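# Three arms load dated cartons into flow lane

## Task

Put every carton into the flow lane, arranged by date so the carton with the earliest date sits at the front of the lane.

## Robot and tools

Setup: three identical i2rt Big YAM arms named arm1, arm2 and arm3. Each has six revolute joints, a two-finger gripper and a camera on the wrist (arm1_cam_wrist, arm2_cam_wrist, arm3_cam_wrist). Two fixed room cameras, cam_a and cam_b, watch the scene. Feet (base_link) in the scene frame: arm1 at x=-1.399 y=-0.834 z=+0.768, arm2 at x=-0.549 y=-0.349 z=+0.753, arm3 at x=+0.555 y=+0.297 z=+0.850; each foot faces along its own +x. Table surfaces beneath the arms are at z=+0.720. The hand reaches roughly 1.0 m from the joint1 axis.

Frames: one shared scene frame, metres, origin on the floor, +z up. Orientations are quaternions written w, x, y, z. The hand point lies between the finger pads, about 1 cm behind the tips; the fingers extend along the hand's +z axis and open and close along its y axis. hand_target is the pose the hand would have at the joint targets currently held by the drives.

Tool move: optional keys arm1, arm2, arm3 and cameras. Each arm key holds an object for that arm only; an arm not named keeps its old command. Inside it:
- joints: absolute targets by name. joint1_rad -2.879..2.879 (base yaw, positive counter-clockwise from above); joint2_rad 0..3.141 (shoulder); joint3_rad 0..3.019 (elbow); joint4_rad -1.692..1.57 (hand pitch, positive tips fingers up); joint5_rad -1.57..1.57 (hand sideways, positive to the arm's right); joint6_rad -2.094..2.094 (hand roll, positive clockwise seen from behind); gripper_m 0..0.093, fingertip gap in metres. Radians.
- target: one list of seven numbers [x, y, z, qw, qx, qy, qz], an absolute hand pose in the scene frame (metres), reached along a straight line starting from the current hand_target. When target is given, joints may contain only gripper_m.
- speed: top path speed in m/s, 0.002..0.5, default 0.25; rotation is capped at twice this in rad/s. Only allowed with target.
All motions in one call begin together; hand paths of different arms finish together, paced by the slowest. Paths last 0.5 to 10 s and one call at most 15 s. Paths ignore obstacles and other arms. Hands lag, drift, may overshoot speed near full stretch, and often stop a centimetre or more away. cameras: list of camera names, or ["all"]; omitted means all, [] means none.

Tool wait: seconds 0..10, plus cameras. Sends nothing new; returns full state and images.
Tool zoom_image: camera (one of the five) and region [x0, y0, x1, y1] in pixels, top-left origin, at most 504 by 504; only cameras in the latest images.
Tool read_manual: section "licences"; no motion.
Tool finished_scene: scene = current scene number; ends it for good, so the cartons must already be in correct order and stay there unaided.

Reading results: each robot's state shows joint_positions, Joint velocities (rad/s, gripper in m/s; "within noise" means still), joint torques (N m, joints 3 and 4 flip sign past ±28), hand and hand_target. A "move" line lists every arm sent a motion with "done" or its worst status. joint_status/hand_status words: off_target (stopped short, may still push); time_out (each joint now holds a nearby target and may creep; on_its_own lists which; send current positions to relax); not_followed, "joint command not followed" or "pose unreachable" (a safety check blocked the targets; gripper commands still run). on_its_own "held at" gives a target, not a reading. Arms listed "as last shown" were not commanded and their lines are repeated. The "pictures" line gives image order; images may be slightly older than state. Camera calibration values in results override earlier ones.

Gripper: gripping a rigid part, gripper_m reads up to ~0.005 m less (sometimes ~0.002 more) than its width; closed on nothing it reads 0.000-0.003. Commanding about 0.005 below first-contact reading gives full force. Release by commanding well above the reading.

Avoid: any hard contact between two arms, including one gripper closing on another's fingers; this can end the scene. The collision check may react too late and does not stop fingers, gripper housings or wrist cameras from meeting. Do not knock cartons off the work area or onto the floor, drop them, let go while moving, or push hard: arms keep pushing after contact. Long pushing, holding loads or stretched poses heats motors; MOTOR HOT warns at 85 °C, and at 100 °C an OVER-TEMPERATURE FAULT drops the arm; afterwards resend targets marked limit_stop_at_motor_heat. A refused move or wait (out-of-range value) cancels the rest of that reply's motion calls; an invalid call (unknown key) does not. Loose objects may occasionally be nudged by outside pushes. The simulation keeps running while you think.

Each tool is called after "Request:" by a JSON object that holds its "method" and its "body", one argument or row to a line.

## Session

Request:
{"method": "move", "body": {
  "arm1": {"joints":{"joint1_rad":-2.39,"joint2_rad":1.201,"joint3_rad":1.25,"joint4_rad":-0.99,"joint5_rad":0,"joint6_rad":0,"gripper_m":0.09}},
  "arm2": {"joints":{"joint1_rad":2.25,"joint2_rad":1.201,"joint3_rad":1.25,"joint4_rad":-0.99,"joint5_rad":0,"joint6_rad":0,"gripper_m":0.09}},
  "arm3": {"joints":{"joint1_rad":1.015,"joint2_rad":2.165,"joint3_rad":1.872,"joint4_rad":-1.303,"joint5_rad":0.075,"joint6_rad":1.847,"gripper_m":0.09}},
  "cameras": ["arm1_cam_wrist","arm2_cam_wrist","arm3_cam_wrist"]
}}

Scene clock: 2.20 s.
Joint torques (N m): arm1=[-0.21 -11.22 11.97 1.47 -0.01 -0.06] | arm2=[0.38 -8.18 10.95 1.94 0.02 -0.11] | arm3=[0.26 -28.1 12.6 -0.09 0.22 0.15]
Heat: arm1: hottest joint2_rad 37 °C; arm2: hottest joint3_rad 39 °C; arm3: hottest joint2_rad 35 °C.
move: arm1 done; arm2 done; arm3 done
Joint velocities: within noise
arm1.joint_positions: joint1_rad=-2.378 joint2_rad=+1.213 joint3_rad=+1.221 joint4_rad=-1.003 joint5_rad=+0.002 joint6_rad=+0.009 gripper_m=+0.09010
arm1.joint_status: all done
arm1.hand: x=-1.5291 y=-0.3853 z=+1.0758 quat_wxyz=(+0.173, -0.764, +0.579, +0.228) (m; scene frame)
arm1.hand_target: x=-1.5256 y=-0.3782 z=+1.0979 quat_wxyz=(+0.190, -0.756, +0.575, +0.247) (m; scene frame)
arm1.hand_status: not commanded
arm2.joint_positions: joint1_rad=+2.244 joint2_rad=+1.203 joint3_rad=+1.251 joint4_rad=-1.000 joint5_rad=-0.001 joint6_rad=+0.010 gripper_m=+0.09007
arm2.joint_status: all done
arm2.hand: x=-0.4888 y=-0.8144 z=+1.0855 quat_wxyz=(+0.238, +0.630, +0.712, -0.200) (m; scene frame)
arm2.hand_target: x=-0.4862 y=-0.8153 z=+1.0873 quat_wxyz=(+0.241, +0.623, +0.715, -0.205) (m; scene frame)
arm2.hand_status: not commanded
arm3.joint_positions: joint1_rad=+1.013 joint2_rad=+2.158 joint3_rad=+1.846 joint4_rad=-1.294 joint5_rad=+0.074 joint6_rad=+1.839 gripper_m=+0.09009
arm3.joint_status: all done
arm3.hand: x=+0.7187 y=-0.3245 z=+0.8962 quat_wxyz=(+0.007, -0.999, -0.006, +0.039) (m; scene frame)
arm3.hand_target: x=+0.7216 y=-0.3304 z=+0.9009 quat_wxyz=(+0.002, -0.999, -0.003, +0.039) (m; scene frame)
arm3.hand_status: not commanded
pictures: arm1_cam_wrist, arm2_cam_wrist, arm3_cam_wrist
camera_calibration:
arm1_cam_wrist: T_world_to_cam=[[0.957873, 0.28662, -0.0180956, 1.59788], [0.287004, -0.953073, 0.0963394, -0.0342611], [0.0103664, -0.0974745, -0.995184, 1.17238], [0, 0, 0, 1]] pos_world=[-1.53288, -0.376361, 1.19895]
arm2_cam_wrist: T_world_to_cam=[[-0.992466, -0.122517, -0.000932233, -0.585874], [-0.122429, 0.991991, -0.0310726, 0.789718], [0.00473168, -0.0307244, -0.999517, 1.18521], [0, 0, 0, 1]] pos_world=[-0.490384, -0.818758, 1.20863]
arm3_cam_wrist: T_world_to_cam=[[0.00405176, 0.999936, 0.0105546, 0.312957], [0.847356, -0.00903781, 0.530948, -1.08589], [0.53101, 0.00679222, -0.847338, 0.50295], [0, 0, 0, 1]] pos_world=[0.651797, -0.326167, 0.999419]

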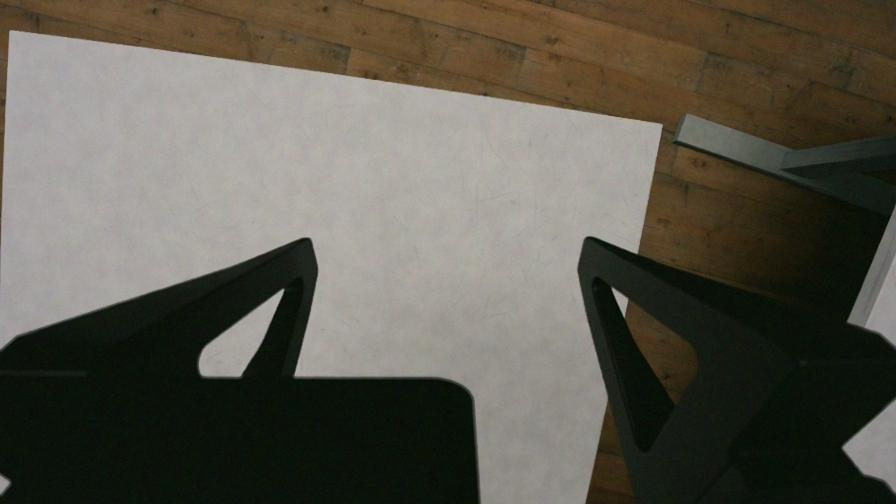

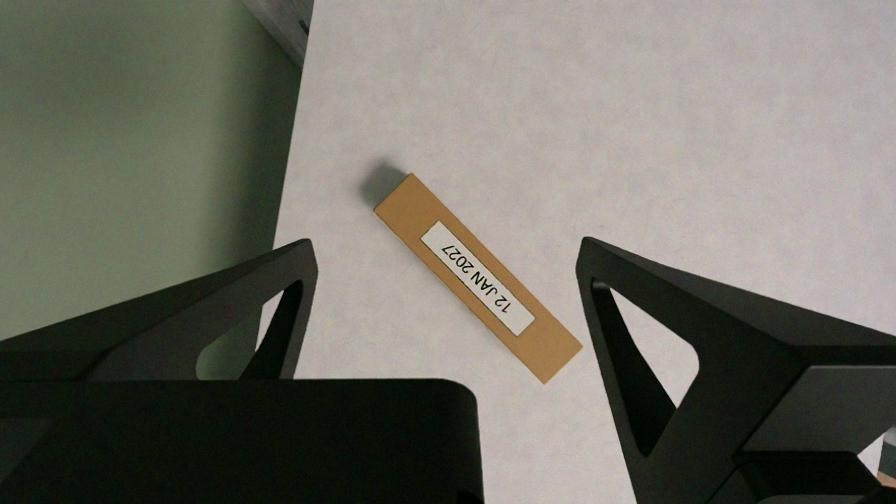

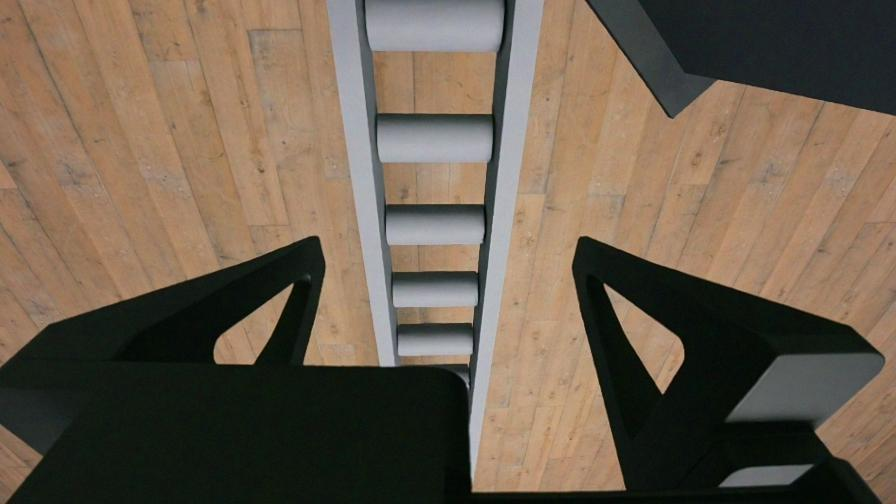

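Request:
{"method": "move", "body": {
  "cameras": ["cam_a","cam_b"]
}}

Request:
{"method": "zoom_image", "body": {
  "camera": "cam_a",
  "region": [300, 200, 620, 400]
}}

Request:
{"method": "zoom_image", "body": {
  "camera": "cam_b",
  "region": [260, 200, 620, 420]
}}

Scene clock: 24.50 s.
Joint torques (N m): arm1=[-0.21 -11.22 11.97 1.46 -0.01 -0.06] | arm2=[0.32 -8.06 10.96 1.94 0.02 -0.11] | arm3=[0.32 -28.28 12.59 -0.05 0.21 0.15]
Heat: arm1: hottest joint3_rad 41 °C; arm2: hottest joint3_rad 42 °C; arm3: hottest joint3_rad 38 °C.
Joint velocities: within noise
arm1.joint_positions: joint1_rad=-2.378 joint2_rad=+1.213 joint3_rad=+1.221 joint4_rad=-1.003 joint5_rad=+0.002 joint6_rad=+0.009 gripper_m=+0.09010
arm1.joint_status: all done
arm1.hand: x=-1.5291 y=-0.3853 z=+1.0758 quat_wxyz=(+0.173, -0.764, +0.579, +0.228) (m; scene frame)
arm1.hand_target: x=-1.5256 y=-0.3782 z=+1.0979 quat_wxyz=(+0.190, -0.756, +0.575, +0.247) (m; scene frame)
arm1.hand_status: not commanded
arm2.joint_positions: joint1_rad=+2.244 joint2_rad=+1.203 joint3_rad=+1.251 joint4_rad=-1.000 joint5_rad=-0.001 joint6_rad=+0.010 gripper_m=+0.09007
arm2.joint_status: all done
arm2.hand: x=-0.4888 y=-0.8144 z=+1.0855 quat_wxyz=(+0.238, +0.630, +0.712, -0.200) (m; scene frame)
arm2.hand_target: x=-0.4862 y=-0.8153 z=+1.0873 quat_wxyz=(+0.241, +0.623, +0.715, -0.205) (m; scene frame)
arm2.hand_status: not commanded
arm3.joint_positions: joint1_rad=+1.013 joint2_rad=+2.158 joint3_rad=+1.846 joint4_rad=-1.294 joint5_rad=+0.074 joint6_rad=+1.839 gripper_m=+0.09009
arm3.joint_status: all done
arm3.hand: x=+0.7187 y=-0.3245 z=+0.8962 quat_wxyz=(+0.007, -0.999, -0.006, +0.039) (m; scene frame)
arm3.hand_target: x=+0.7216 y=-0.3304 z=+0.9009 quat_wxyz=(+0.002, -0.999, -0.003, +0.039) (m; scene frame)
arm3.hand_status: not commanded
pictures: cam_a, cam_b

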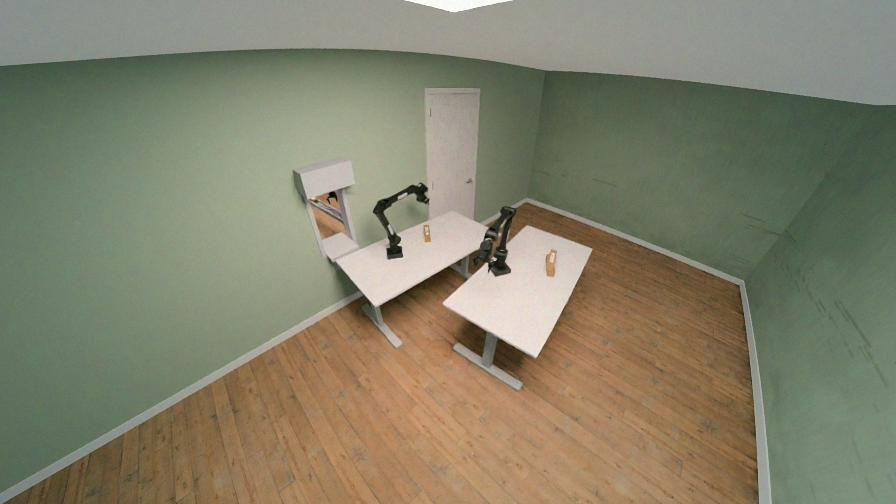

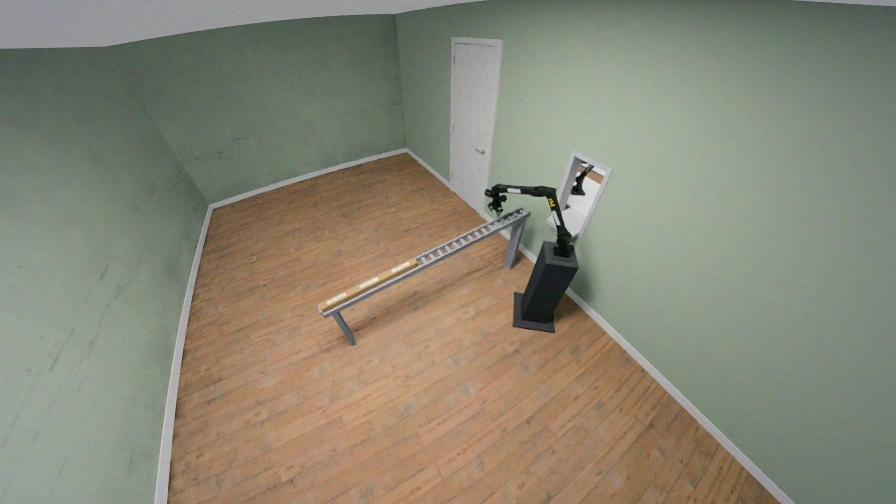

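Scaled by 1.575 from the camera's 896x504 image, which has a finer 1280x720 frame.

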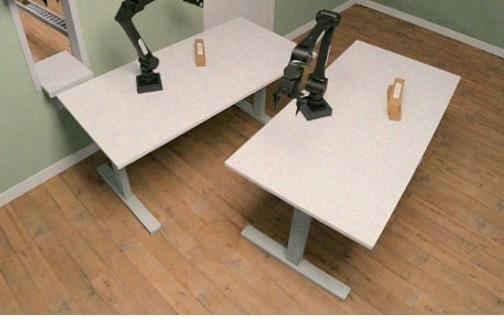

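Scaled by 1.400 from the camera's 896x504 image, which has a finer 1280x720 frame.

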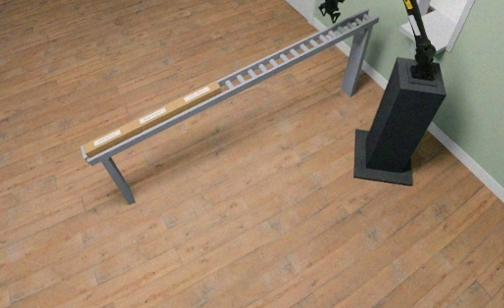

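Request:
{"method": "move", "body": {
  "arm1": {"joints":{"joint1_rad":-0.339,"joint2_rad":1.201,"joint3_rad":1.25,"joint4_rad":-0.99,"joint5_rad":0,"joint6_rad":0,"gripper_m":0.09}},
  "arm2": {"joints":{"joint1_rad":2.158,"joint2_rad":1.58,"joint3_rad":1.329,"joint4_rad":-1.319,"joint5_rad":0,"joint6_rad":-0.848,"gripper_m":0.09}},
  "arm3": {"joints":{"joint1_rad":0.005,"joint2_rad":1.48,"joint3_rad":0.936,"joint4_rad":-1.026,"joint5_rad":0,"joint6_rad":0.84,"gripper_m":0.09}},
  "cameras": ["arm1_cam_wrist","arm2_cam_wrist"]
}}

Scene clock: 44.40 s.
Joint torques (N m): arm1=[1.55 -11.4 11.96 1.33 0.12 -0.04] | arm2=[-0.21 -12.57 13.04 -0.17 -0.1 -0.12] | arm3=[-0.38 -14.15 9.7 0.5 0.01 -0.05]
Heat: arm1: hottest joint3_rad 44 °C; arm2: hottest joint3_rad 44 °C; arm3: hottest joint3_rad 40 °C.
move: arm1 done; arm2 done; arm3 done
Joint velocities: within noise
arm1.joint_positions: joint1_rad=-0.351 joint2_rad=+1.213 joint3_rad=+1.221 joint4_rad=-0.999 joint5_rad=-0.001 joint6_rad=+0.007 gripper_m=+0.09010
arm1.joint_status: all done
arm1.hand: x=-1.7466 y=-1.1514 z=+1.0716 quat_wxyz=(-0.103, -0.895, -0.343, +0.264) (m; scene frame)
arm1.hand_target: x=-1.7467 y=-1.1591 z=+1.0932 quat_wxyz=(-0.112, -0.885, -0.349, +0.286) (m; scene frame)
arm1.hand_status: not commanded
arm2.joint_positions: joint1_rad=+2.160 joint2_rad=+1.581 joint3_rad=+1.284 joint4_rad=-1.311 joint5_rad=+0.000 joint6_rad=-0.837 gripper_m=+0.09007
arm2.joint_status: all done
arm2.hand: x=-0.5280 y=-0.7964 z=+0.9093 quat_wxyz=(-0.001, +0.335, +0.942, +0.013) (m; scene frame)
arm2.hand_target: x=-0.5284 y=-0.8101 z=+0.9264 quat_wxyz=(+0.007, +0.331, +0.944, -0.004) (m; scene frame)
arm2.hand_status: not commanded
arm3.joint_positions: joint1_rad=+0.012 joint2_rad=+1.474 joint3_rad=+0.932 joint4_rad=-1.029 joint5_rad=+0.002 joint6_rad=+0.849 gripper_m=+0.09009
arm3.joint_status: all done
arm3.hand: x=+0.3025 y=+0.0128 z=+0.9207 quat_wxyz=(+0.001, -1.000, +0.000, +0.000) (m; scene frame)
arm3.hand_target: x=+0.2993 y=+0.0128 z=+0.9199 quat_wxyz=(+0.000, -1.000, -0.001, -0.001) (m; scene frame)
arm3.hand_status: not commanded
pictures: arm1_cam_wrist, arm2_cam_wrist
camera_calibration:
arm1_cam_wrist: T_world_to_cam=[[-0.681406, 0.731605, -0.0209559, -0.322093], [0.726458, 0.679544, 0.102363, 1.93933], [0.0891295, 0.054527, -0.994526, 1.40772], [0, 0, 0, 1]] pos_world=[-1.75379, -1.15898, 1.19475]
arm2_cam_wrist: T_world_to_cam=[[-0.628114, -0.778034, -0.0116666, -0.942608], [-0.641484, 0.509274, 0.573706, -0.446839], [-0.440421, 0.367837, -0.818978, 0.927988], [0, 0, 0, 1]] pos_world=[-0.47, -0.847166, 1.00536]

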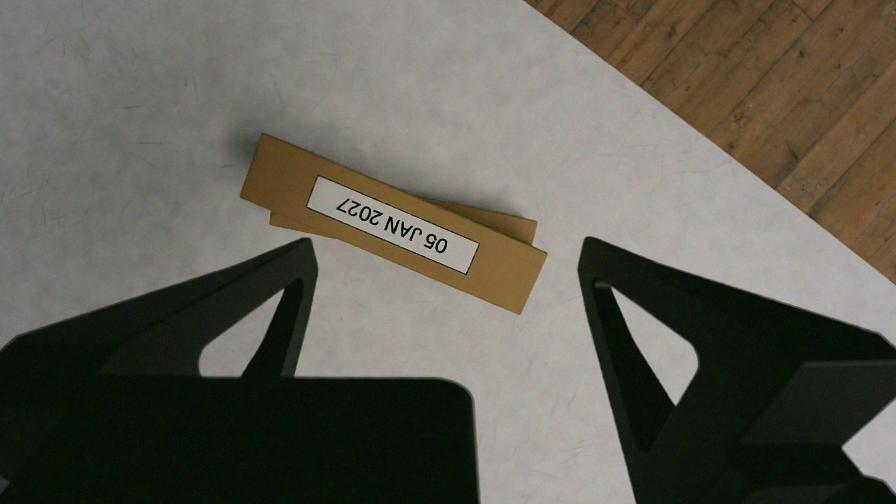

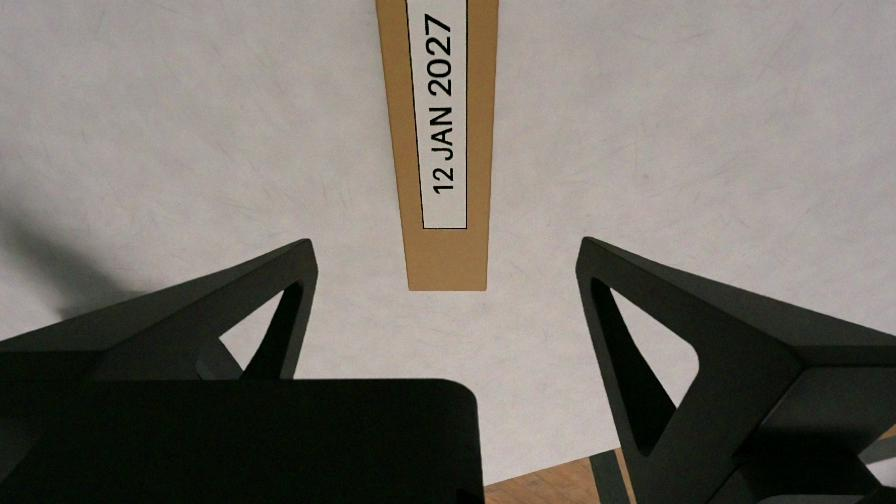

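Request:
{"method": "move", "body": {
  "arm1": {"joints":{"joint1_rad":-0.227,"joint2_rad":1.683,"joint3_rad":1.434,"joint4_rad":-1.302,"joint5_rad":0,"joint6_rad":-1.065,"gripper_m":0.09}},
  "arm2": {"joints":{"joint1_rad":2.7,"joint2_rad":1.419,"joint3_rad":1.148,"joint4_rad":-1.299,"joint5_rad":0,"joint6_rad":0,"gripper_m":0.09}},
  "cameras": ["arm1_cam_wrist"]
}}

Scene clock: 71.70 s.
Joint torques (N m): arm1=[0.97 -17.44 11.11 -0.25 0 -0.04] | arm2=[0.32 -9.23 8.31 0.58 0.01 0.08] | arm3=[-0.38 -14.33 9.77 0.5 0.01 -0.02]
Heat: arm1: hottest joint3_rad 46 °C; arm2: hottest joint3_rad 47 °C; arm3: hottest joint3_rad 40 °C.
move: arm1 done; arm2 done
Joint velocities: within noise
arm1.joint_positions: joint1_rad=-0.233 joint2_rad=+1.696 joint3_rad=+1.396 joint4_rad=-1.293 joint5_rad=+0.000 joint6_rad=-1.056 gripper_m=+0.09010
arm1.joint_status: all done
arm1.hand: x=-1.7240 y=-1.2091 z=+0.9039 quat_wxyz=(+0.000, -0.577, -0.817, -0.014) (m; scene frame)
arm1.hand_target: x=-1.7289 y=-1.2193 z=+0.9241 quat_wxyz=(+0.002, -0.571, -0.821, +0.007) (m; scene frame)
arm1.hand_status: not commanded
arm2.joint_positions: joint1_rad=+2.694 joint2_rad=+1.410 joint3_rad=+1.166 joint4_rad=-1.304 joint5_rad=-0.001 joint6_rad=-0.012 gripper_m=+0.09008
arm2.joint_status: all done
arm2.hand: x=-0.3276 y=-0.6848 z=+0.9360 quat_wxyz=(+0.017, +0.469, +0.883, -0.008) (m; scene frame)
arm2.hand_target: x=-0.3283 y=-0.6797 z=+0.9260 quat_wxyz=(+0.007, +0.471, +0.882, -0.003) (m; scene frame)
arm2.hand_status: not commanded
arm3: as last shown
pictures: arm1_cam_wrist
camera_calibration:
arm1_cam_wrist: T_world_to_cam=[[-0.93999, -0.33785, -0.0477021, -1.98268], [-0.28898, 0.713975, 0.637754, -0.213676], [-0.181407, 0.613268, -0.768761, 1.24722], [0, 0, 0, 1]] pos_world=[-1.69919, -1.28217, 1.00051]

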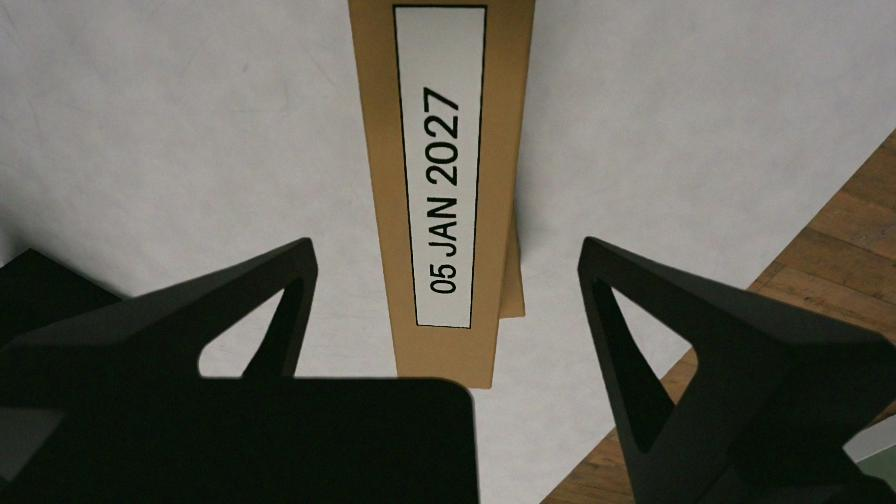

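Request:
{"method": "move", "body": {
  "arm1": {"target":[-1.7295,-1.193,0.812,0,0.5707,0.8211,0],"speed":0.2},
  "cameras": []
}}

Request:
{"method": "move", "body": {
  "arm1": {"joints":{"gripper_m":0.053}},
  "cameras": []
}}

Request:
{"method": "move", "body": {
  "arm1": {"target":[-1.7295,-1.193,0.965,0,0.5707,0.8211,0],"speed":0.25},
  "cameras": ["arm1_cam_wrist"]
}}

Scene clock: 88.47 s.
Joint torques (N m): arm1=[-0.67 -17.32 7.71 0.5 -0.09 -0.07] | arm2=[0.26 -9.17 8.31 0.58 0.01 0.09] | arm3=[-0.5 -14.15 9.77 0.53 0.02 -0.02]
Heat: arm1: hottest joint3_rad 46 °C; arm2: hottest joint3_rad 47 °C; arm3: hottest joint3_rad 40 °C.
move: arm1 done
Joint velocities: within noise
arm1.joint_positions: joint1_rad=-0.248 joint2_rad=+1.761 joint3_rad=+1.211 joint4_rad=-1.036 joint5_rad=+0.000 joint6_rad=-1.091 gripper_m=+0.09010
arm1.joint_status: not commanded
arm1.hand: x=-1.7202 y=-1.1932 z=+0.8090 quat_wxyz=(+0.000, -0.568, -0.823, -0.010) (m; scene frame)
arm1.hand_target: x=-1.7295 y=-1.1930 z=+0.8122 quat_wxyz=(+0.000, -0.571, -0.821, +0.000) (m; scene frame)
arm1.hand_status: done (0.010 m and 1.2 deg from the pose sent, 0.093 m and 1.8 deg at the start)
arm2, arm3: as last shown
arm2.joint_positions: joint1_rad=+2.694 joint2_rad=+1.410 joint3_rad=+1.166 joint4_rad=-1.304 joint5_rad=-0.001 joint6_rad=-0.011 gripper_m=+0.09008
pictures: none
No camera images: "cameras" was empty.

Scene clock: 89.10 s.
Joint torques (N m): arm1=[-0.62 -16.91 7.69 0.24 -0.03 -0.04] | arm2=[0.26 -9.17 8.31 0.59 0 0.09] | arm3=[-0.56 -14.04 9.69 0.46 0.01 -0.04]
Heat: arm1: hottest joint3_rad 46 °C; arm2: hottest joint3_rad 47 °C; arm3: hottest joint3_rad 40 °C.
move: arm1 off_target
Joint velocities: within noise
arm1.joint_positions: joint1_rad=-0.248 joint2_rad=+1.761 joint3_rad=+1.211 joint4_rad=-1.028 joint5_rad=-0.002 joint6_rad=-1.094 gripper_m=+0.06038
arm1.joint_status: gripper_m off_target (ended at +0.06041, target +0.05300)
arm1.hand: x=-1.7213 y=-1.1948 z=+0.8090 quat_wxyz=(-0.001, -0.567, -0.823, -0.006) (m; scene frame)
arm1.hand_target: x=-1.7295 y=-1.1929 z=+0.8122 quat_wxyz=(+0.000, -0.571, -0.821, +0.000) (m; scene frame)
arm1.hand_status: not commanded
arm2, arm3: as last shown
arm3.hand_target: x=+0.2993 y=+0.0128 z=+0.9199 quat_wxyz=(+0.000, -1.000, +0.000, -0.001) (m; scene frame)
pictures: none
No camera images: "cameras" was empty.

Scene clock: 90.63 s.
Joint torques (N m): arm1=[-0.62 -17.14 13.85 -0.5 -0.01 -0.04] | arm2=[0.21 -9.23 8.31 0.58 0.01 0.09] | arm3=[-0.21 -14.27 9.72 0.43 0 -0.03]
Heat: arm1: hottest joint3_rad 46 °C; arm2: hottest joint3_rad 46 °C; arm3: hottest joint3_rad 40 °C.
move: arm1 off_target
Joint velocities: within noise
arm1.joint_positions: joint1_rad=-0.248 joint2_rad=+1.629 joint3_rad=+1.384 joint4_rad=-1.394 joint5_rad=-0.001 joint6_rad=-1.094 gripper_m=+0.06038
arm1.joint_status: not commanded
arm1.hand: x=-1.7095 y=-1.1819 z=+0.9318 quat_wxyz=(-0.004, -0.567, -0.823, -0.036) (m; scene frame)
arm1.hand_target: x=-1.7280 y=-1.1913 z=+0.9651 quat_wxyz=(+0.001, -0.571, -0.821, +0.000) (m; scene frame)
arm1.hand_status: off_target (0.040 m and 4.2 deg from the pose sent, 0.156 m and 0.9 deg at the start; pose on its path clipped on 7 of 46 steps)
arm2, arm3: as last shown
pictures: arm1_cam_wrist
camera_calibration:
arm1_cam_wrist: T_world_to_cam=[[-0.929727, -0.357238, -0.0893832, -1.92499], [-0.326117, 0.68599, 0.650435, -0.355015], [-0.171044, 0.633876, -0.754284, 1.28309], [0, 0, 0, 1]] pos_world=[-1.68603, -1.25746, 1.02667]

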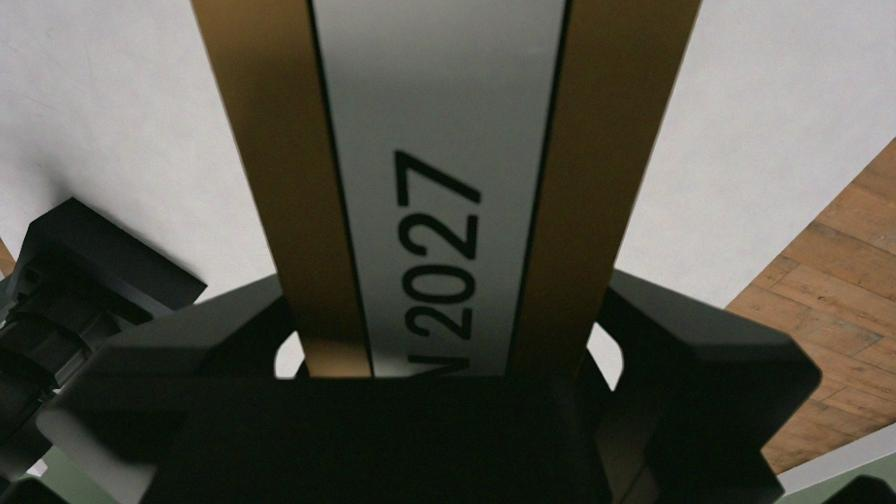

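Request:
{"method": "move", "body": {
  "arm1": {"joints":{"joint1_rad":2.613,"joint2_rad":2.12,"joint3_rad":2.128,"joint4_rad":-1.55,"joint5_rad":0,"joint6_rad":0}},
  "cameras": []
}}

Request:
{"method": "move", "body": {
  "arm1": {"target":[-0.836,-0.4785,0.757,0,0.2781,-0.9605,0],"speed":0.13},
  "cameras": ["arm1_cam_wrist"]
}}

Request:
{"method": "move", "body": {
  "arm1": {"joints":{"gripper_m":0.09}},
  "cameras": []
}}

Request:
{"method": "move", "body": {
  "arm1": {"target":[-0.836,-0.4785,0.92,0,0.2781,-0.9605,0],"speed":0.25},
  "cameras": []
}}

Request:
{"method": "move", "body": {
  "arm1": {"joints":{"joint1_rad":-0.339,"joint2_rad":1.201,"joint3_rad":1.25,"joint4_rad":-0.99,"joint5_rad":0,"joint6_rad":0,"gripper_m":0.09}},
  "cameras": ["arm1_cam_wrist"]
}}

Request:
{"method": "move", "body": {
  "arm2": {"joints":{"joint1_rad":0.954,"joint2_rad":1.19,"joint3_rad":0.967,"joint4_rad":-1.347,"joint5_rad":0,"joint6_rad":-0.148,"gripper_m":0.09}},
  "cameras": ["arm2_cam_wrist"]
}}

Scene clock: 103.27 s.
Joint torques (N m): arm1=[0.73 -29.92 10.21 -0.35 0.07 0.13] | arm2=[0.32 -9.11 8.31 0.61 0.01 0.09] | arm3=[-0.44 -14.15 9.73 0.5 -0.01 -0.04]
Heat: arm1: hottest joint3_rad 48 °C; arm2: hottest joint3_rad 46 °C; arm3: hottest joint3_rad 40 °C.
move: arm1 done
Joint velocities: within noise
arm1.joint_positions: joint1_rad=+2.616 joint2_rad=+2.183 joint3_rad=+2.108 joint4_rad=-1.538 joint5_rad=+0.000 joint6_rad=-0.009 gripper_m=+0.06045
arm1.joint_status: all done
arm1.hand: x=-0.8363 y=-0.4791 z=+0.8979 quat_wxyz=(+0.019, +0.283, -0.959, +0.004) (m; scene frame)
arm1.hand_target: x=-0.8343 y=-0.4808 z=+0.9461 quat_wxyz=(-0.016, +0.277, -0.961, -0.006) (m; scene frame)
arm1.hand_status: not commanded
arm2, arm3: as last shown
arm3.joint_positions: joint1_rad=+0.012 joint2_rad=+1.474 joint3_rad=+0.932 joint4_rad=-1.029 joint5_rad=+0.002 joint6_rad=+0.848 gripper_m=+0.09009
arm3.hand_target: x=+0.2993 y=+0.0128 z=+0.9199 quat_wxyz=(+0.000, -1.000, -0.001, -0.001) (m; scene frame)
pictures: none
No camera images: "cameras" was empty.

Scene clock: 105.37 s.
Joint torques (N m): arm1=[1.08 -23.88 8.21 0.5 0.17 0.12] | arm2=[0.32 -9.11 8.32 0.59 0.01 0.1] | arm3=[-0.38 -14.15 9.72 0.46 0.02 -0.03]
Heat: arm1: hottest joint3_rad 48 °C; arm2: hottest joint3_rad 46 °C; arm3: hottest joint3_rad 40 °C.
move: arm1 done
Joint velocities: within noise
arm1.joint_positions: joint1_rad=+2.616 joint2_rad=+2.250 joint3_rad=+1.855 joint4_rad=-1.189 joint5_rad=+0.001 joint6_rad=-0.007 gripper_m=+0.06009
arm1.joint_status: not commanded
arm1.hand: x=-0.8389 y=-0.4804 z=+0.7604 quat_wxyz=(+0.004, +0.282, -0.959, +0.000) (m; scene frame)
arm1.hand_target: x=-0.8360 y=-0.4786 z=+0.7570 quat_wxyz=(+0.000, +0.278, -0.961, +0.000) (m; scene frame)
arm1.hand_status: done (0.005 m and 0.7 deg from the pose sent, 0.141 m and 2.2 deg at the start)
arm2, arm3: as last shown
pictures: arm1_cam_wrist
camera_calibration:
arm1_cam_wrist: T_world_to_cam=[[0.544085, -0.838583, -0.0273766, 0.07767], [-0.639817, -0.435789, 0.633026, -1.22963], [-0.542775, -0.326904, -0.773646, 0.0993637], [0, 0, 0, 1]] pos_world=[-0.775066, -0.438244, 0.857387]

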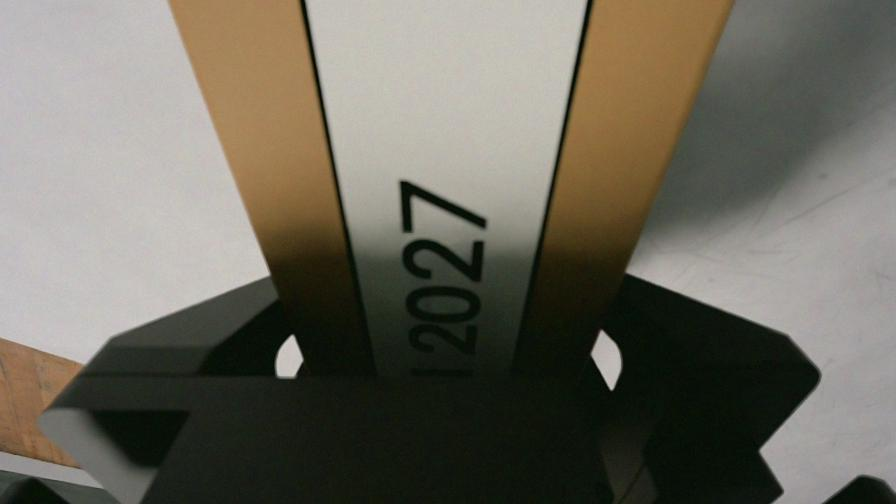

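Scene clock: 106.00 s.
Joint torques (N m): arm1=[0.97 -24 8.21 0.51 0.15 0.12] | arm2=[0.32 -9.17 8.31 0.59 0.01 0.09] | arm3=[-0.32 -14.27 9.76 0.5 0.01 -0.02]
Heat: arm1: hottest joint3_rad 48 °C; arm2: hottest joint3_rad 46 °C; arm3: hottest joint3_rad 40 °C.
move: arm1 done
Joint velocities: within noise
arm1.joint_positions: joint1_rad=+2.616 joint2_rad=+2.251 joint3_rad=+1.855 joint4_rad=-1.189 joint5_rad=+0.001 joint6_rad=-0.007 gripper_m=+0.08984
arm1.joint_status: all done
arm1.hand: x=-0.8390 y=-0.4805 z=+0.7599 quat_wxyz=(+0.005, +0.282, -0.959, +0.000) (m; scene frame)
arm1.hand_target: x=-0.8360 y=-0.4786 z=+0.7570 quat_wxyz=(+0.000, +0.278, -0.961, +0.000) (m; scene frame)
arm1.hand_status: not commanded
arm2, arm3: as last shown
pictures: none
No camera images: "cameras" was empty.

Scene clock: 107.73 s.
Joint torques (N m): arm1=[1.03 -23.41 12.92 -0.28 0.14 0.12] | arm2=[0.32 -9.29 8.31 0.59 0.01 0.09] | arm3=[-0.67 -14.27 9.74 0.55 0.02 -0.04]
Heat: arm1: hottest joint3_rad 48 °C; arm2: hottest joint3_rad 46 °C; arm3: hottest joint3_rad 40 °C.
move: arm1 off_target
Joint velocities: within noise
arm1.joint_positions: joint1_rad=+2.616 joint2_rad=+2.138 joint3_rad=+2.049 joint4_rad=-1.522 joint5_rad=+0.001 joint6_rad=-0.007 gripper_m=+0.08992
arm1.joint_status: not commanded
arm1.hand: x=-0.8467 y=-0.4860 z=+0.9046 quat_wxyz=(+0.017, +0.282, -0.959, +0.004) (m; scene frame)
arm1.hand_target: x=-0.8367 y=-0.4790 z=+0.9201 quat_wxyz=(-0.001, +0.278, -0.961, +0.000) (m; scene frame)
arm1.hand_status: off_target (0.020 m and 2.1 deg from the pose sent, 0.160 m and 0.7 deg at the start; pose on its path clipped on 6 of 52 steps)
arm2: as last shown
arm3.joint_positions: joint1_rad=+0.012 joint2_rad=+1.474 joint3_rad=+0.932 joint4_rad=-1.029 joint5_rad=+0.002 joint6_rad=+0.848 gripper_m=+0.09009
arm3.joint_status: not commanded
arm3.hand: x=+0.3025 y=+0.0128 z=+0.9207 quat_wxyz=(+0.001, -1.000, +0.000, +0.000) (m; scene frame)
arm3.hand_target: x=+0.2993 y=+0.0128 z=+0.9199 quat_wxyz=(+0.000, -1.000, -0.001, -0.001) (m; scene frame)
arm3.hand_status: not commanded
pictures: none
No camera images: "cameras" was empty.

Scene clock: 110.17 s.
Joint torques (N m): arm1=[-0.32 -11.69 9.91 1.33 0.06 0.1] | arm2=[0.32 -9.23 8.31 0.59 0.01 0.09] | arm3=[-0.56 -14.15 9.72 0.5 0 -0.04]
Heat: arm1: hottest joint3_rad 47 °C; arm2: hottest joint3_rad 46 °C; arm3: hottest joint3_rad 40 °C.
move: arm1 done
Joint velocities: within noise
arm1.joint_positions: joint1_rad=-0.326 joint2_rad=+1.215 joint3_rad=+1.248 joint4_rad=-0.999 joint5_rad=+0.001 joint6_rad=-0.007 gripper_m=+0.08997
arm1.joint_status: all done
arm1.hand: x=-1.7432 y=-1.1637 z=+1.0845 quat_wxyz=(-0.108, -0.885, -0.359, +0.275) (m; scene frame)
arm1.hand_target: x=-1.7467 y=-1.1592 z=+1.0931 quat_wxyz=(-0.112, -0.885, -0.349, +0.286) (m; scene frame)
arm1.hand_status: not commanded
arm2.joint_positions: joint1_rad=+2.694 joint2_rad=+1.410 joint3_rad=+1.166 joint4_rad=-1.304 joint5_rad=-0.001 joint6_rad=-0.011 gripper_m=+0.09008
arm2.joint_status: not commanded
arm2.hand: x=-0.3276 y=-0.6848 z=+0.9360 quat_wxyz=(+0.017, +0.469, +0.883, -0.008) (m; scene frame)
arm2.hand_target: x=-0.3283 y=-0.6797 z=+0.9260 quat_wxyz=(+0.007, +0.471, +0.882, -0.003) (m; scene frame)
arm2.hand_status: not commanded
arm3: as last shown
pictures: arm1_cam_wrist
camera_calibration:
arm1_cam_wrist: T_world_to_cam=[[-0.706977, 0.70715, -0.0110918, -0.39415], [0.704455, 0.705499, 0.077557, 1.9626], [0.0626697, 0.0470174, -0.996926, 1.36862], [0, 0, 0, 1]] pos_world=[-1.74699, -1.17024, 1.20782]

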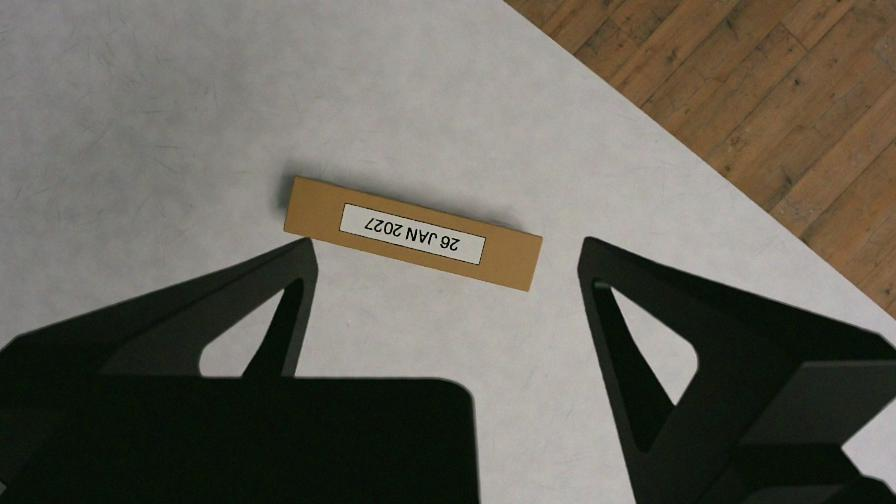

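Scene clock: 112.13 s.
Joint torques (N m): arm1=[-0.32 -11.69 9.89 1.33 0.03 0.1] | arm2=[-0.56 -6.18 7.95 0.06 -0.06 -0.12] | arm3=[-0.56 -14.21 9.72 0.51 0.02 -0.03]
Heat: arm1: hottest joint3_rad 47 °C; arm2: hottest joint3_rad 46 °C; arm3: hottest joint3_rad 40 °C.
move: arm2 done
Joint velocities: within noise
arm1, arm3: as last shown
arm2.joint_positions: joint1_rad=+0.962 joint2_rad=+1.187 joint3_rad=+0.991 joint4_rad=-1.339 joint5_rad=+0.000 joint6_rad=-0.137 gripper_m=+0.09007
arm2.joint_status: all done
arm2.hand: x=-0.8483 y=-0.4805 z=+0.9389 quat_wxyz=(+0.009, +0.961, +0.276, -0.015) (m; scene frame)
arm2.hand_target: x=-0.8404 y=-0.4743 z=+0.9288 quat_wxyz=(+0.007, +0.961, +0.278, +0.003) (m; scene frame)
arm2.hand_status: not commanded
pictures: arm2_cam_wrist
camera_calibration:
arm2_cam_wrist: T_world_to_cam=[[-0.534461, 0.845186, 0.00339021, -0.0524119], [0.713585, 0.449085, 0.537698, 0.324272], [0.452933, 0.289798, -0.843131, 1.43789], [0, 0, 0, 1]] pos_world=[-0.910675, -0.518025, 1.03815]

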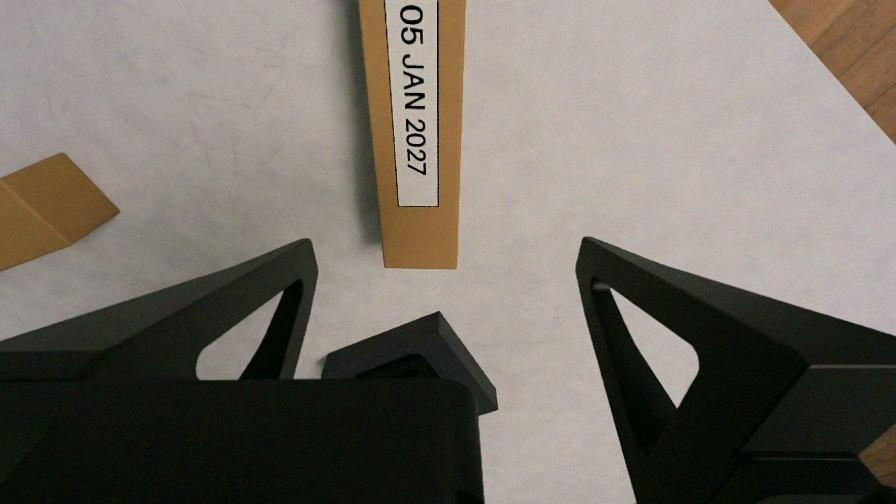

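Request:
{"method": "move", "body": {
  "arm2": {"target":[-0.857,-0.511,0.748,0,0.9608,0.2773,0],"speed":0.25},
  "arm1": {"joints":{"joint1_rad":-0.237,"joint2_rad":1.645,"joint3_rad":1.38,"joint4_rad":-1.293,"joint5_rad":0,"joint6_rad":-1.269,"gripper_m":0.09}},
  "cameras": ["arm1_cam_wrist"]
}}

Request:
{"method": "move", "body": {
  "arm2": {"joints":{"gripper_m":0.053}},
  "cameras": []
}}

Request:
{"method": "move", "body": {
  "arm2": {"target":[-0.857,-0.511,0.93,0,0.9608,0.2773,0],"speed":0.25},
  "cameras": ["arm2_cam_wrist"]
}}

Request:
{"method": "move", "body": {
  "arm2": {"joints":{"joint1_rad":-1.652,"joint2_rad":1.49,"joint3_rad":1.275,"joint4_rad":-1.3,"joint5_rad":0,"joint6_rad":0.951}},
  "cameras": []
}}

Scene clock: 141.13 s.
Joint torques (N m): arm1=[1.2 -17.26 11 -0.29 -0.04 -0.12] | arm2=[0.79 -7.77 6.74 0.81 0.05 0.1] | arm3=[-0.62 -14.39 9.78 0.47 0.01 -0.04]
Heat: arm1: hottest joint3_rad 44 °C; arm2: hottest joint3_rad 46 °C; arm3: hottest joint3_rad 40 °C.
move: arm1 done; arm2 done
Joint velocities: within noise
arm1.joint_positions: joint1_rad=-0.245 joint2_rad=+1.658 joint3_rad=+1.343 joint4_rad=-1.283 joint5_rad=+0.000 joint6_rad=-1.260 gripper_m=+0.09000
arm1.joint_status: all done
arm1.hand: x=-1.7170 y=-1.1923 z=+0.9024 quat_wxyz=(-0.002, -0.496, -0.868, -0.017) (m; scene frame)
arm1.hand_target: x=-1.7215 y=-1.2028 z=+0.9220 quat_wxyz=(+0.002, -0.488, -0.873, +0.003) (m; scene frame)
arm1.hand_status: not commanded
arm2.joint_positions: joint1_rad=+1.021 joint2_rad=+1.522 joint3_rad=+0.761 joint4_rad=-0.796 joint5_rad=+0.013 joint6_rad=-0.082 gripper_m=+0.09007
arm2.joint_status: not commanded
arm2.hand: x=-0.8614 y=-0.5094 z=+0.7550 quat_wxyz=(+0.002, +0.961, +0.278, -0.006) (m; scene frame)
arm2.hand_target: x=-0.8570 y=-0.5109 z=+0.7482 quat_wxyz=(+0.000, +0.961, +0.277, +0.000) (m; scene frame)
arm2.hand_status: done (0.008 m and 0.7 deg from the pose sent, 0.194 m and 2.0 deg at the start)
arm3: as last shown
pictures: arm1_cam_wrist
camera_calibration:
arm1_cam_wrist: T_world_to_cam=[[-0.85772, -0.511028, -0.0562713, -2.02794], [-0.425536, 0.644251, 0.6355, -0.538223], [-0.288505, 0.569026, -0.770048, 1.00149], [0, 0, 0, 1]] pos_world=[-1.6795, -1.25946, 0.99912]

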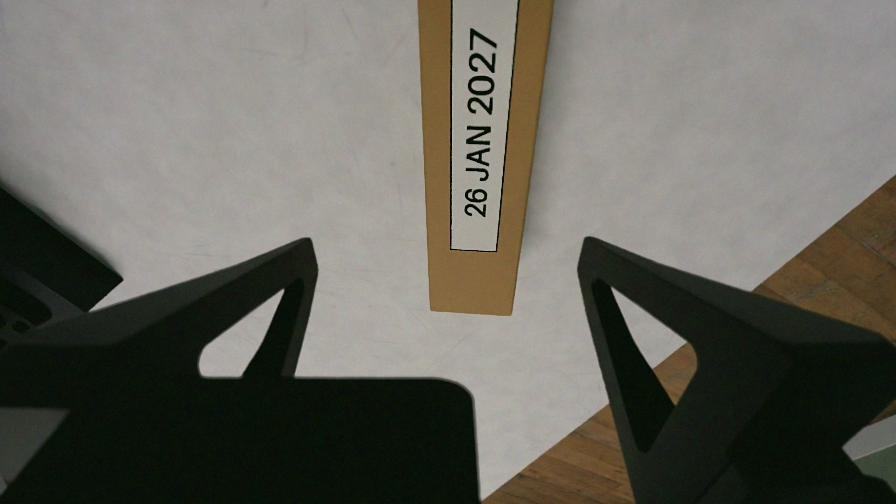

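Scene clock: 141.77 s.
Joint torques (N m): arm1=[1.08 -17.2 11 -0.29 -0.04 -0.07] | arm2=[0.44 -7.77 6.76 0.79 0.1 0.07] | arm3=[-0.62 -14.15 9.77 0.49 0.02 -0.04]
Heat: arm1: hottest joint3_rad 44 °C; arm2: hottest joint3_rad 46 °C; arm3: hottest joint3_rad 40 °C.
move: arm2 off_target
Joint velocities: within noise
arm1, arm3: as last shown
arm1.hand: x=-1.7170 y=-1.1923 z=+0.9024 quat_wxyz=(-0.002, -0.495, -0.869, -0.017) (m; scene frame)
arm2.joint_positions: joint1_rad=+1.025 joint2_rad=+1.522 joint3_rad=+0.761 joint4_rad=-0.795 joint5_rad=+0.012 joint6_rad=-0.079 gripper_m=+0.06074
arm2.joint_status: gripper_m off_target (ended at +0.06076, target +0.05300)
arm2.hand: x=-0.8607 y=-0.5109 z=+0.7550 quat_wxyz=(+0.003, +0.960, +0.278, -0.006) (m; scene frame)
arm2.hand_target: x=-0.8570 y=-0.5109 z=+0.7482 quat_wxyz=(+0.000, +0.961, +0.277, +0.000) (m; scene frame)
arm2.hand_status: not commanded
pictures: none
No camera images: "cameras" was empty.

Scene clock: 143.40 s.
Joint torques (N m): arm1=[1.08 -17.26 11 -0.28 -0.04 -0.06] | arm2=[0.73 -7 15.34 -0.34 0.02 0.1] | arm3=[-0.44 -14.27 9.76 0.5 0.01 -0.03]
Heat: arm1: hottest joint3_rad 44 °C; arm2: hottest joint3_rad 46 °C; arm3: hottest joint3_rad 40 °C.
move: arm2 off_target
Joint velocities: within noise
arm1, arm3: as last shown
arm2.joint_positions: joint1_rad=+1.028 joint2_rad=+1.270 joint3_rad=+0.956 joint4_rad=-1.322 joint5_rad=+0.012 joint6_rad=-0.075 gripper_m=+0.06074
arm2.joint_status: not commanded
arm2.hand: x=-0.8353 y=-0.4959 z=+0.9011 quat_wxyz=(-0.006, +0.960, +0.278, +0.034) (m; scene frame)
arm2.hand_target: x=-0.8552 y=-0.5101 z=+0.9300 quat_wxyz=(+0.001, +0.961, +0.277, +0.000) (m; scene frame)
arm2.hand_status: off_target (0.039 m and 3.9 deg from the pose sent, 0.175 m and 0.7 deg at the start)
pictures: arm2_cam_wrist
camera_calibration:
arm2_cam_wrist: T_world_to_cam=[[-0.538781, 0.842429, 0.00535927, -0.0390248], [0.662558, 0.419797, 0.620312, 0.210704], [0.520319, 0.337763, -0.784337, 1.43177], [0, 0, 0, 1]] pos_world=[-0.905608, -0.539178, 0.992498]

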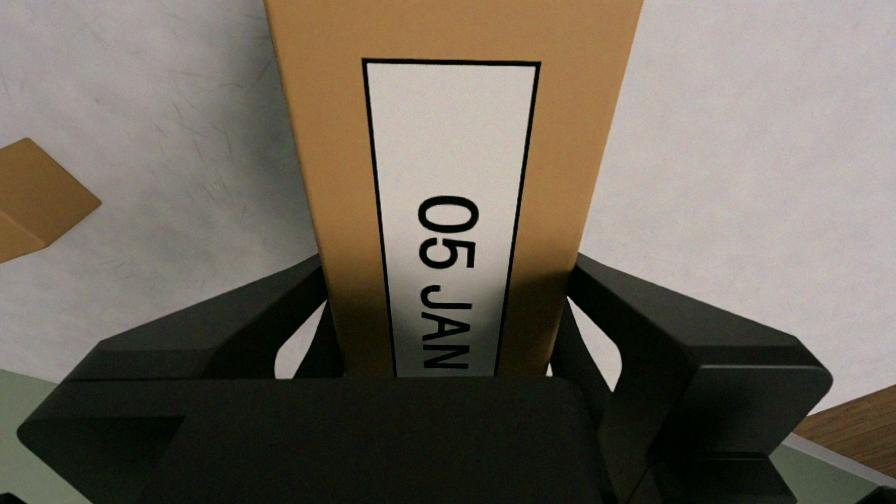

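Scene clock: 145.83 s.
Joint torques (N m): arm1=[1.14 -17.2 11 -0.29 -0.04 -0.07] | arm2=[-0.03 -13.22 13.37 -0.18 -0.02 0.08] | arm3=[-0.38 -14.45 9.74 0.49 0 -0.03]
Heat: arm1: hottest joint3_rad 44 °C; arm2: hottest joint3_rad 47 °C; arm3: hottest joint3_rad 40 °C.
move: arm2 done
Joint velocities: within noise
arm1, arm3: as last shown
arm2.joint_positions: joint1_rad=-1.654 joint2_rad=+1.510 joint3_rad=+1.225 joint4_rad=-1.290 joint5_rad=+0.002 joint6_rad=+0.941 gripper_m=+0.06067
arm2.joint_status: all done
arm2.hand: x=-0.2975 y=+0.0034 z=+0.9110 quat_wxyz=(-0.005, +0.004, -1.000, +0.008) (m; scene frame)
arm2.hand_target: x=-0.2907 y=+0.0155 z=+0.9377 quat_wxyz=(-0.021, +0.000, -1.000, -0.017) (m; scene frame)
arm2.hand_status: not commanded
pictures: none
No camera images: "cameras" was empty.

Request:
{"method": "move", "body": {
  "arm2": {"target":[0.012,0.008,0.85,0,0,1,0],"speed":0.3},
  "arm1": {"target":[-1.737,-1.2,0.757,0,0.4886,0.8725,0],"speed":0.2},
  "cameras": []
}}

Request:
{"method": "move", "body": {
  "arm2": {"target":[0.012,0.012,0.772,0,0,1,0],"speed":0.1},
  "arm1": {"joints":{"gripper_m":0.053}},
  "cameras": []
}}

Request:
{"method": "move", "body": {
  "arm2": {"joints":{"gripper_m":0.09}},
  "arm1": {"target":[-1.737,-1.2,0.93,0,0.4886,0.8725,0],"speed":0.25},
  "cameras": ["arm1_cam_wrist"]
}}

Scene clock: 161.53 s.
Joint torques (N m): arm1=[-0.79 -17.38 6.9 0.5 -0.11 -0.07] | arm2=[0.15 -21.36 15.95 -0.35 -0.07 -0.11] | arm3=[-0.38 -14.21 9.73 0.47 0.03 -0.02]
Heat: arm1: hottest joint3_rad 44 °C; arm2: hottest joint3_rad 52 °C; arm3: hottest joint3_rad 40 °C.
move: arm1 done; arm2 off_target
Joint velocities: within noise
arm1.joint_positions: joint1_rad=-0.247 joint2_rad=+1.863 joint3_rad=+1.195 joint4_rad=-0.913 joint5_rad=+0.000 joint6_rad=-1.287 gripper_m=+0.09000
arm1.joint_status: not commanded
arm1.hand: x=-1.7274 y=-1.2016 z=+0.7560 quat_wxyz=(-0.001, -0.485, -0.875, -0.008) (m; scene frame)
arm1.hand_target: x=-1.7368 y=-1.1998 z=+0.7571 quat_wxyz=(+0.000, -0.489, -0.872, +0.000) (m; scene frame)
arm1.hand_status: done (0.010 m and 1.0 deg from the pose sent, 0.147 m and 2.1 deg at the start)
arm2.joint_positions: joint1_rad=-2.046 joint2_rad=+2.152 joint3_rad=+1.890 joint4_rad=-1.381 joint5_rad=-0.012 joint6_rad=+0.573 gripper_m=+0.06067
arm2.joint_status: not commanded
arm2.hand: x=-0.0086 y=-0.0099 z=+0.8197 quat_wxyz=(+0.029, -0.009, -0.999, +0.020) (m; scene frame)
arm2.hand_target: x=+0.0097 y=+0.0066 z=+0.8507 quat_wxyz=(-0.001, +0.000, -1.000, +0.000) (m; scene frame)
arm2.hand_status: off_target (0.041 m and 4.2 deg from the pose sent, 0.315 m and 1.1 deg at the start)
arm3: as last shown
pictures: none
No camera images: "cameras" was empty.

Scene clock: 162.93 s.
Joint torques (N m): arm1=[-0.73 -17.44 6.95 0.43 -0.02 -0.03] | arm2=[0.56 -20.72 9.43 0.64 -0.09 -0.06] | arm3=[-0.44 -14.33 9.72 0.5 0.01 -0.02]
Heat: arm1: hottest joint3_rad 44 °C; arm2: hottest joint3_rad 52 °C; arm3: hottest joint3_rad 40 °C.
move: arm1 off_target; arm2 off_target
Joint velocities: within noise
arm1.joint_positions: joint1_rad=-0.248 joint2_rad=+1.863 joint3_rad=+1.195 joint4_rad=-0.912 joint5_rad=-0.002 joint6_rad=-1.289 gripper_m=+0.06054
arm1.joint_status: gripper_m off_target (ended at +0.06057, target +0.05300)
arm1.hand: x=-1.7274 y=-1.2016 z=+0.7558 quat_wxyz=(-0.002, -0.484, -0.875, -0.007) (m; scene frame)
arm1.hand_target: x=-1.7369 y=-1.1998 z=+0.7571 quat_wxyz=(+0.000, -0.489, -0.872, +0.000) (m; scene frame)
arm1.hand_status: not commanded
arm2.joint_positions: joint1_rad=-2.044 joint2_rad=+2.212 joint3_rad=+1.890 joint4_rad=-1.245 joint5_rad=-0.012 joint6_rad=+0.573 gripper_m=+0.06067
arm2.joint_status: not commanded
arm2.hand: x=+0.0154 y=+0.0055 z=+0.7813 quat_wxyz=(-0.004, -0.007, -1.000, -0.001) (m; scene frame)
arm2.hand_target: x=+0.0118 y=+0.0119 z=+0.7720 quat_wxyz=(+0.000, +0.000, -1.000, +0.000) (m; scene frame)
arm2.hand_status: off_target (0.012 m and 1.0 deg from the pose sent, 0.056 m and 4.2 deg at the start)
arm3.joint_positions: joint1_rad=+0.012 joint2_rad=+1.474 joint3_rad=+0.932 joint4_rad=-1.029 joint5_rad=+0.002 joint6_rad=+0.848 gripper_m=+0.09009
arm3.joint_status: not commanded
arm3.hand: x=+0.3025 y=+0.0128 z=+0.9207 quat_wxyz=(+0.001, -1.000, +0.000, +0.000) (m; scene frame)
arm3.hand_target: x=+0.2993 y=+0.0128 z=+0.9199 quat_wxyz=(+0.000, -1.000, -0.001, -0.001) (m; scene frame)
arm3.hand_status: not commanded
pictures: none
No camera images: "cameras" was empty.

Scene clock: 164.50 s.
Joint torques (N m): arm1=[-0.73 -17.44 13.24 -0.59 -0.03 -0.05] | arm2=[0.44 -20.72 9.44 0.59 -0.05 -0.06] | arm3=[-0.85 -14.04 9.74 0.47 0.01 -0.03]
Heat: arm1: hottest joint3_rad 44 °C; arm2: hottest joint3_rad 52 °C; arm3: hottest joint3_rad 40 °C.
move: arm1 off_target; arm2 done
Joint velocities: within noise
arm1.joint_positions: joint1_rad=-0.248 joint2_rad=+1.674 joint3_rad=+1.353 joint4_rad=-1.312 joint5_rad=-0.001 joint6_rad=-1.289 gripper_m=+0.06055
arm1.joint_status: not commanded
arm1.hand: x=-1.7159 y=-1.1890 z=+0.8993 quat_wxyz=(-0.007, -0.484, -0.874, -0.033) (m; scene frame)
arm1.hand_target: x=-1.7356 y=-1.1986 z=+0.9302 quat_wxyz=(+0.001, -0.489, -0.873, +0.000) (m; scene frame)
arm1.hand_status: off_target (0.039 m and 3.9 deg from the pose sent, 0.174 m and 1.0 deg at the start; pose on its path clipped on 7 of 47 steps)
arm2.joint_positions: joint1_rad=-2.044 joint2_rad=+2.212 joint3_rad=+1.890 joint4_rad=-1.245 joint5_rad=-0.013 joint6_rad=+0.573 gripper_m=+0.08995
arm2.joint_status: all done
arm2.hand: x=+0.0151 y=+0.0058 z=+0.7813 quat_wxyz=(-0.003, -0.007, -1.000, -0.001) (m; scene frame)
arm2.hand_target: x=+0.0118 y=+0.0119 z=+0.7721 quat_wxyz=(+0.000, +0.000, -1.000, +0.000) (m; scene frame)
arm2.hand_status: not commanded
arm3: as last shown
pictures: arm1_cam_wrist
camera_calibration:
arm1_cam_wrist: T_world_to_cam=[[-0.842262, -0.531554, -0.0896906, -1.99332], [-0.457957, 0.617787, 0.63923, -0.628357], [-0.284376, 0.579474, -0.763767, 1.0114], [0, 0, 0, 1]] pos_world=[-1.67904, -1.25745, 0.995359]

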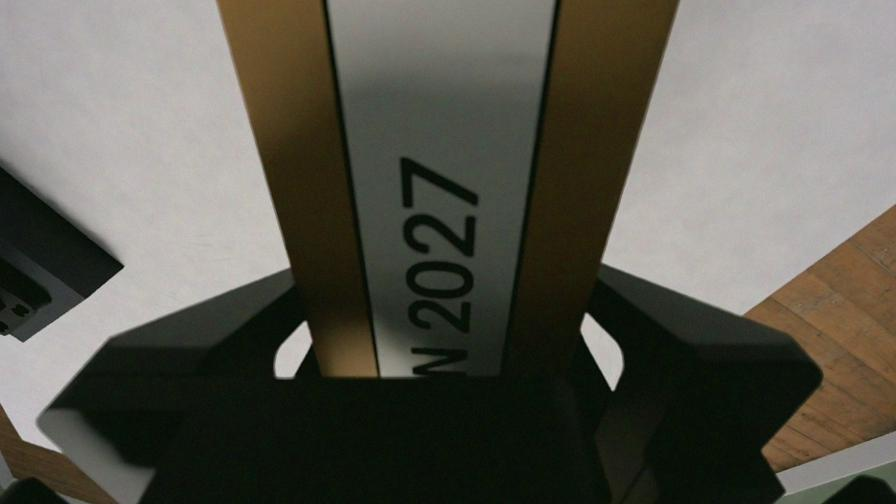

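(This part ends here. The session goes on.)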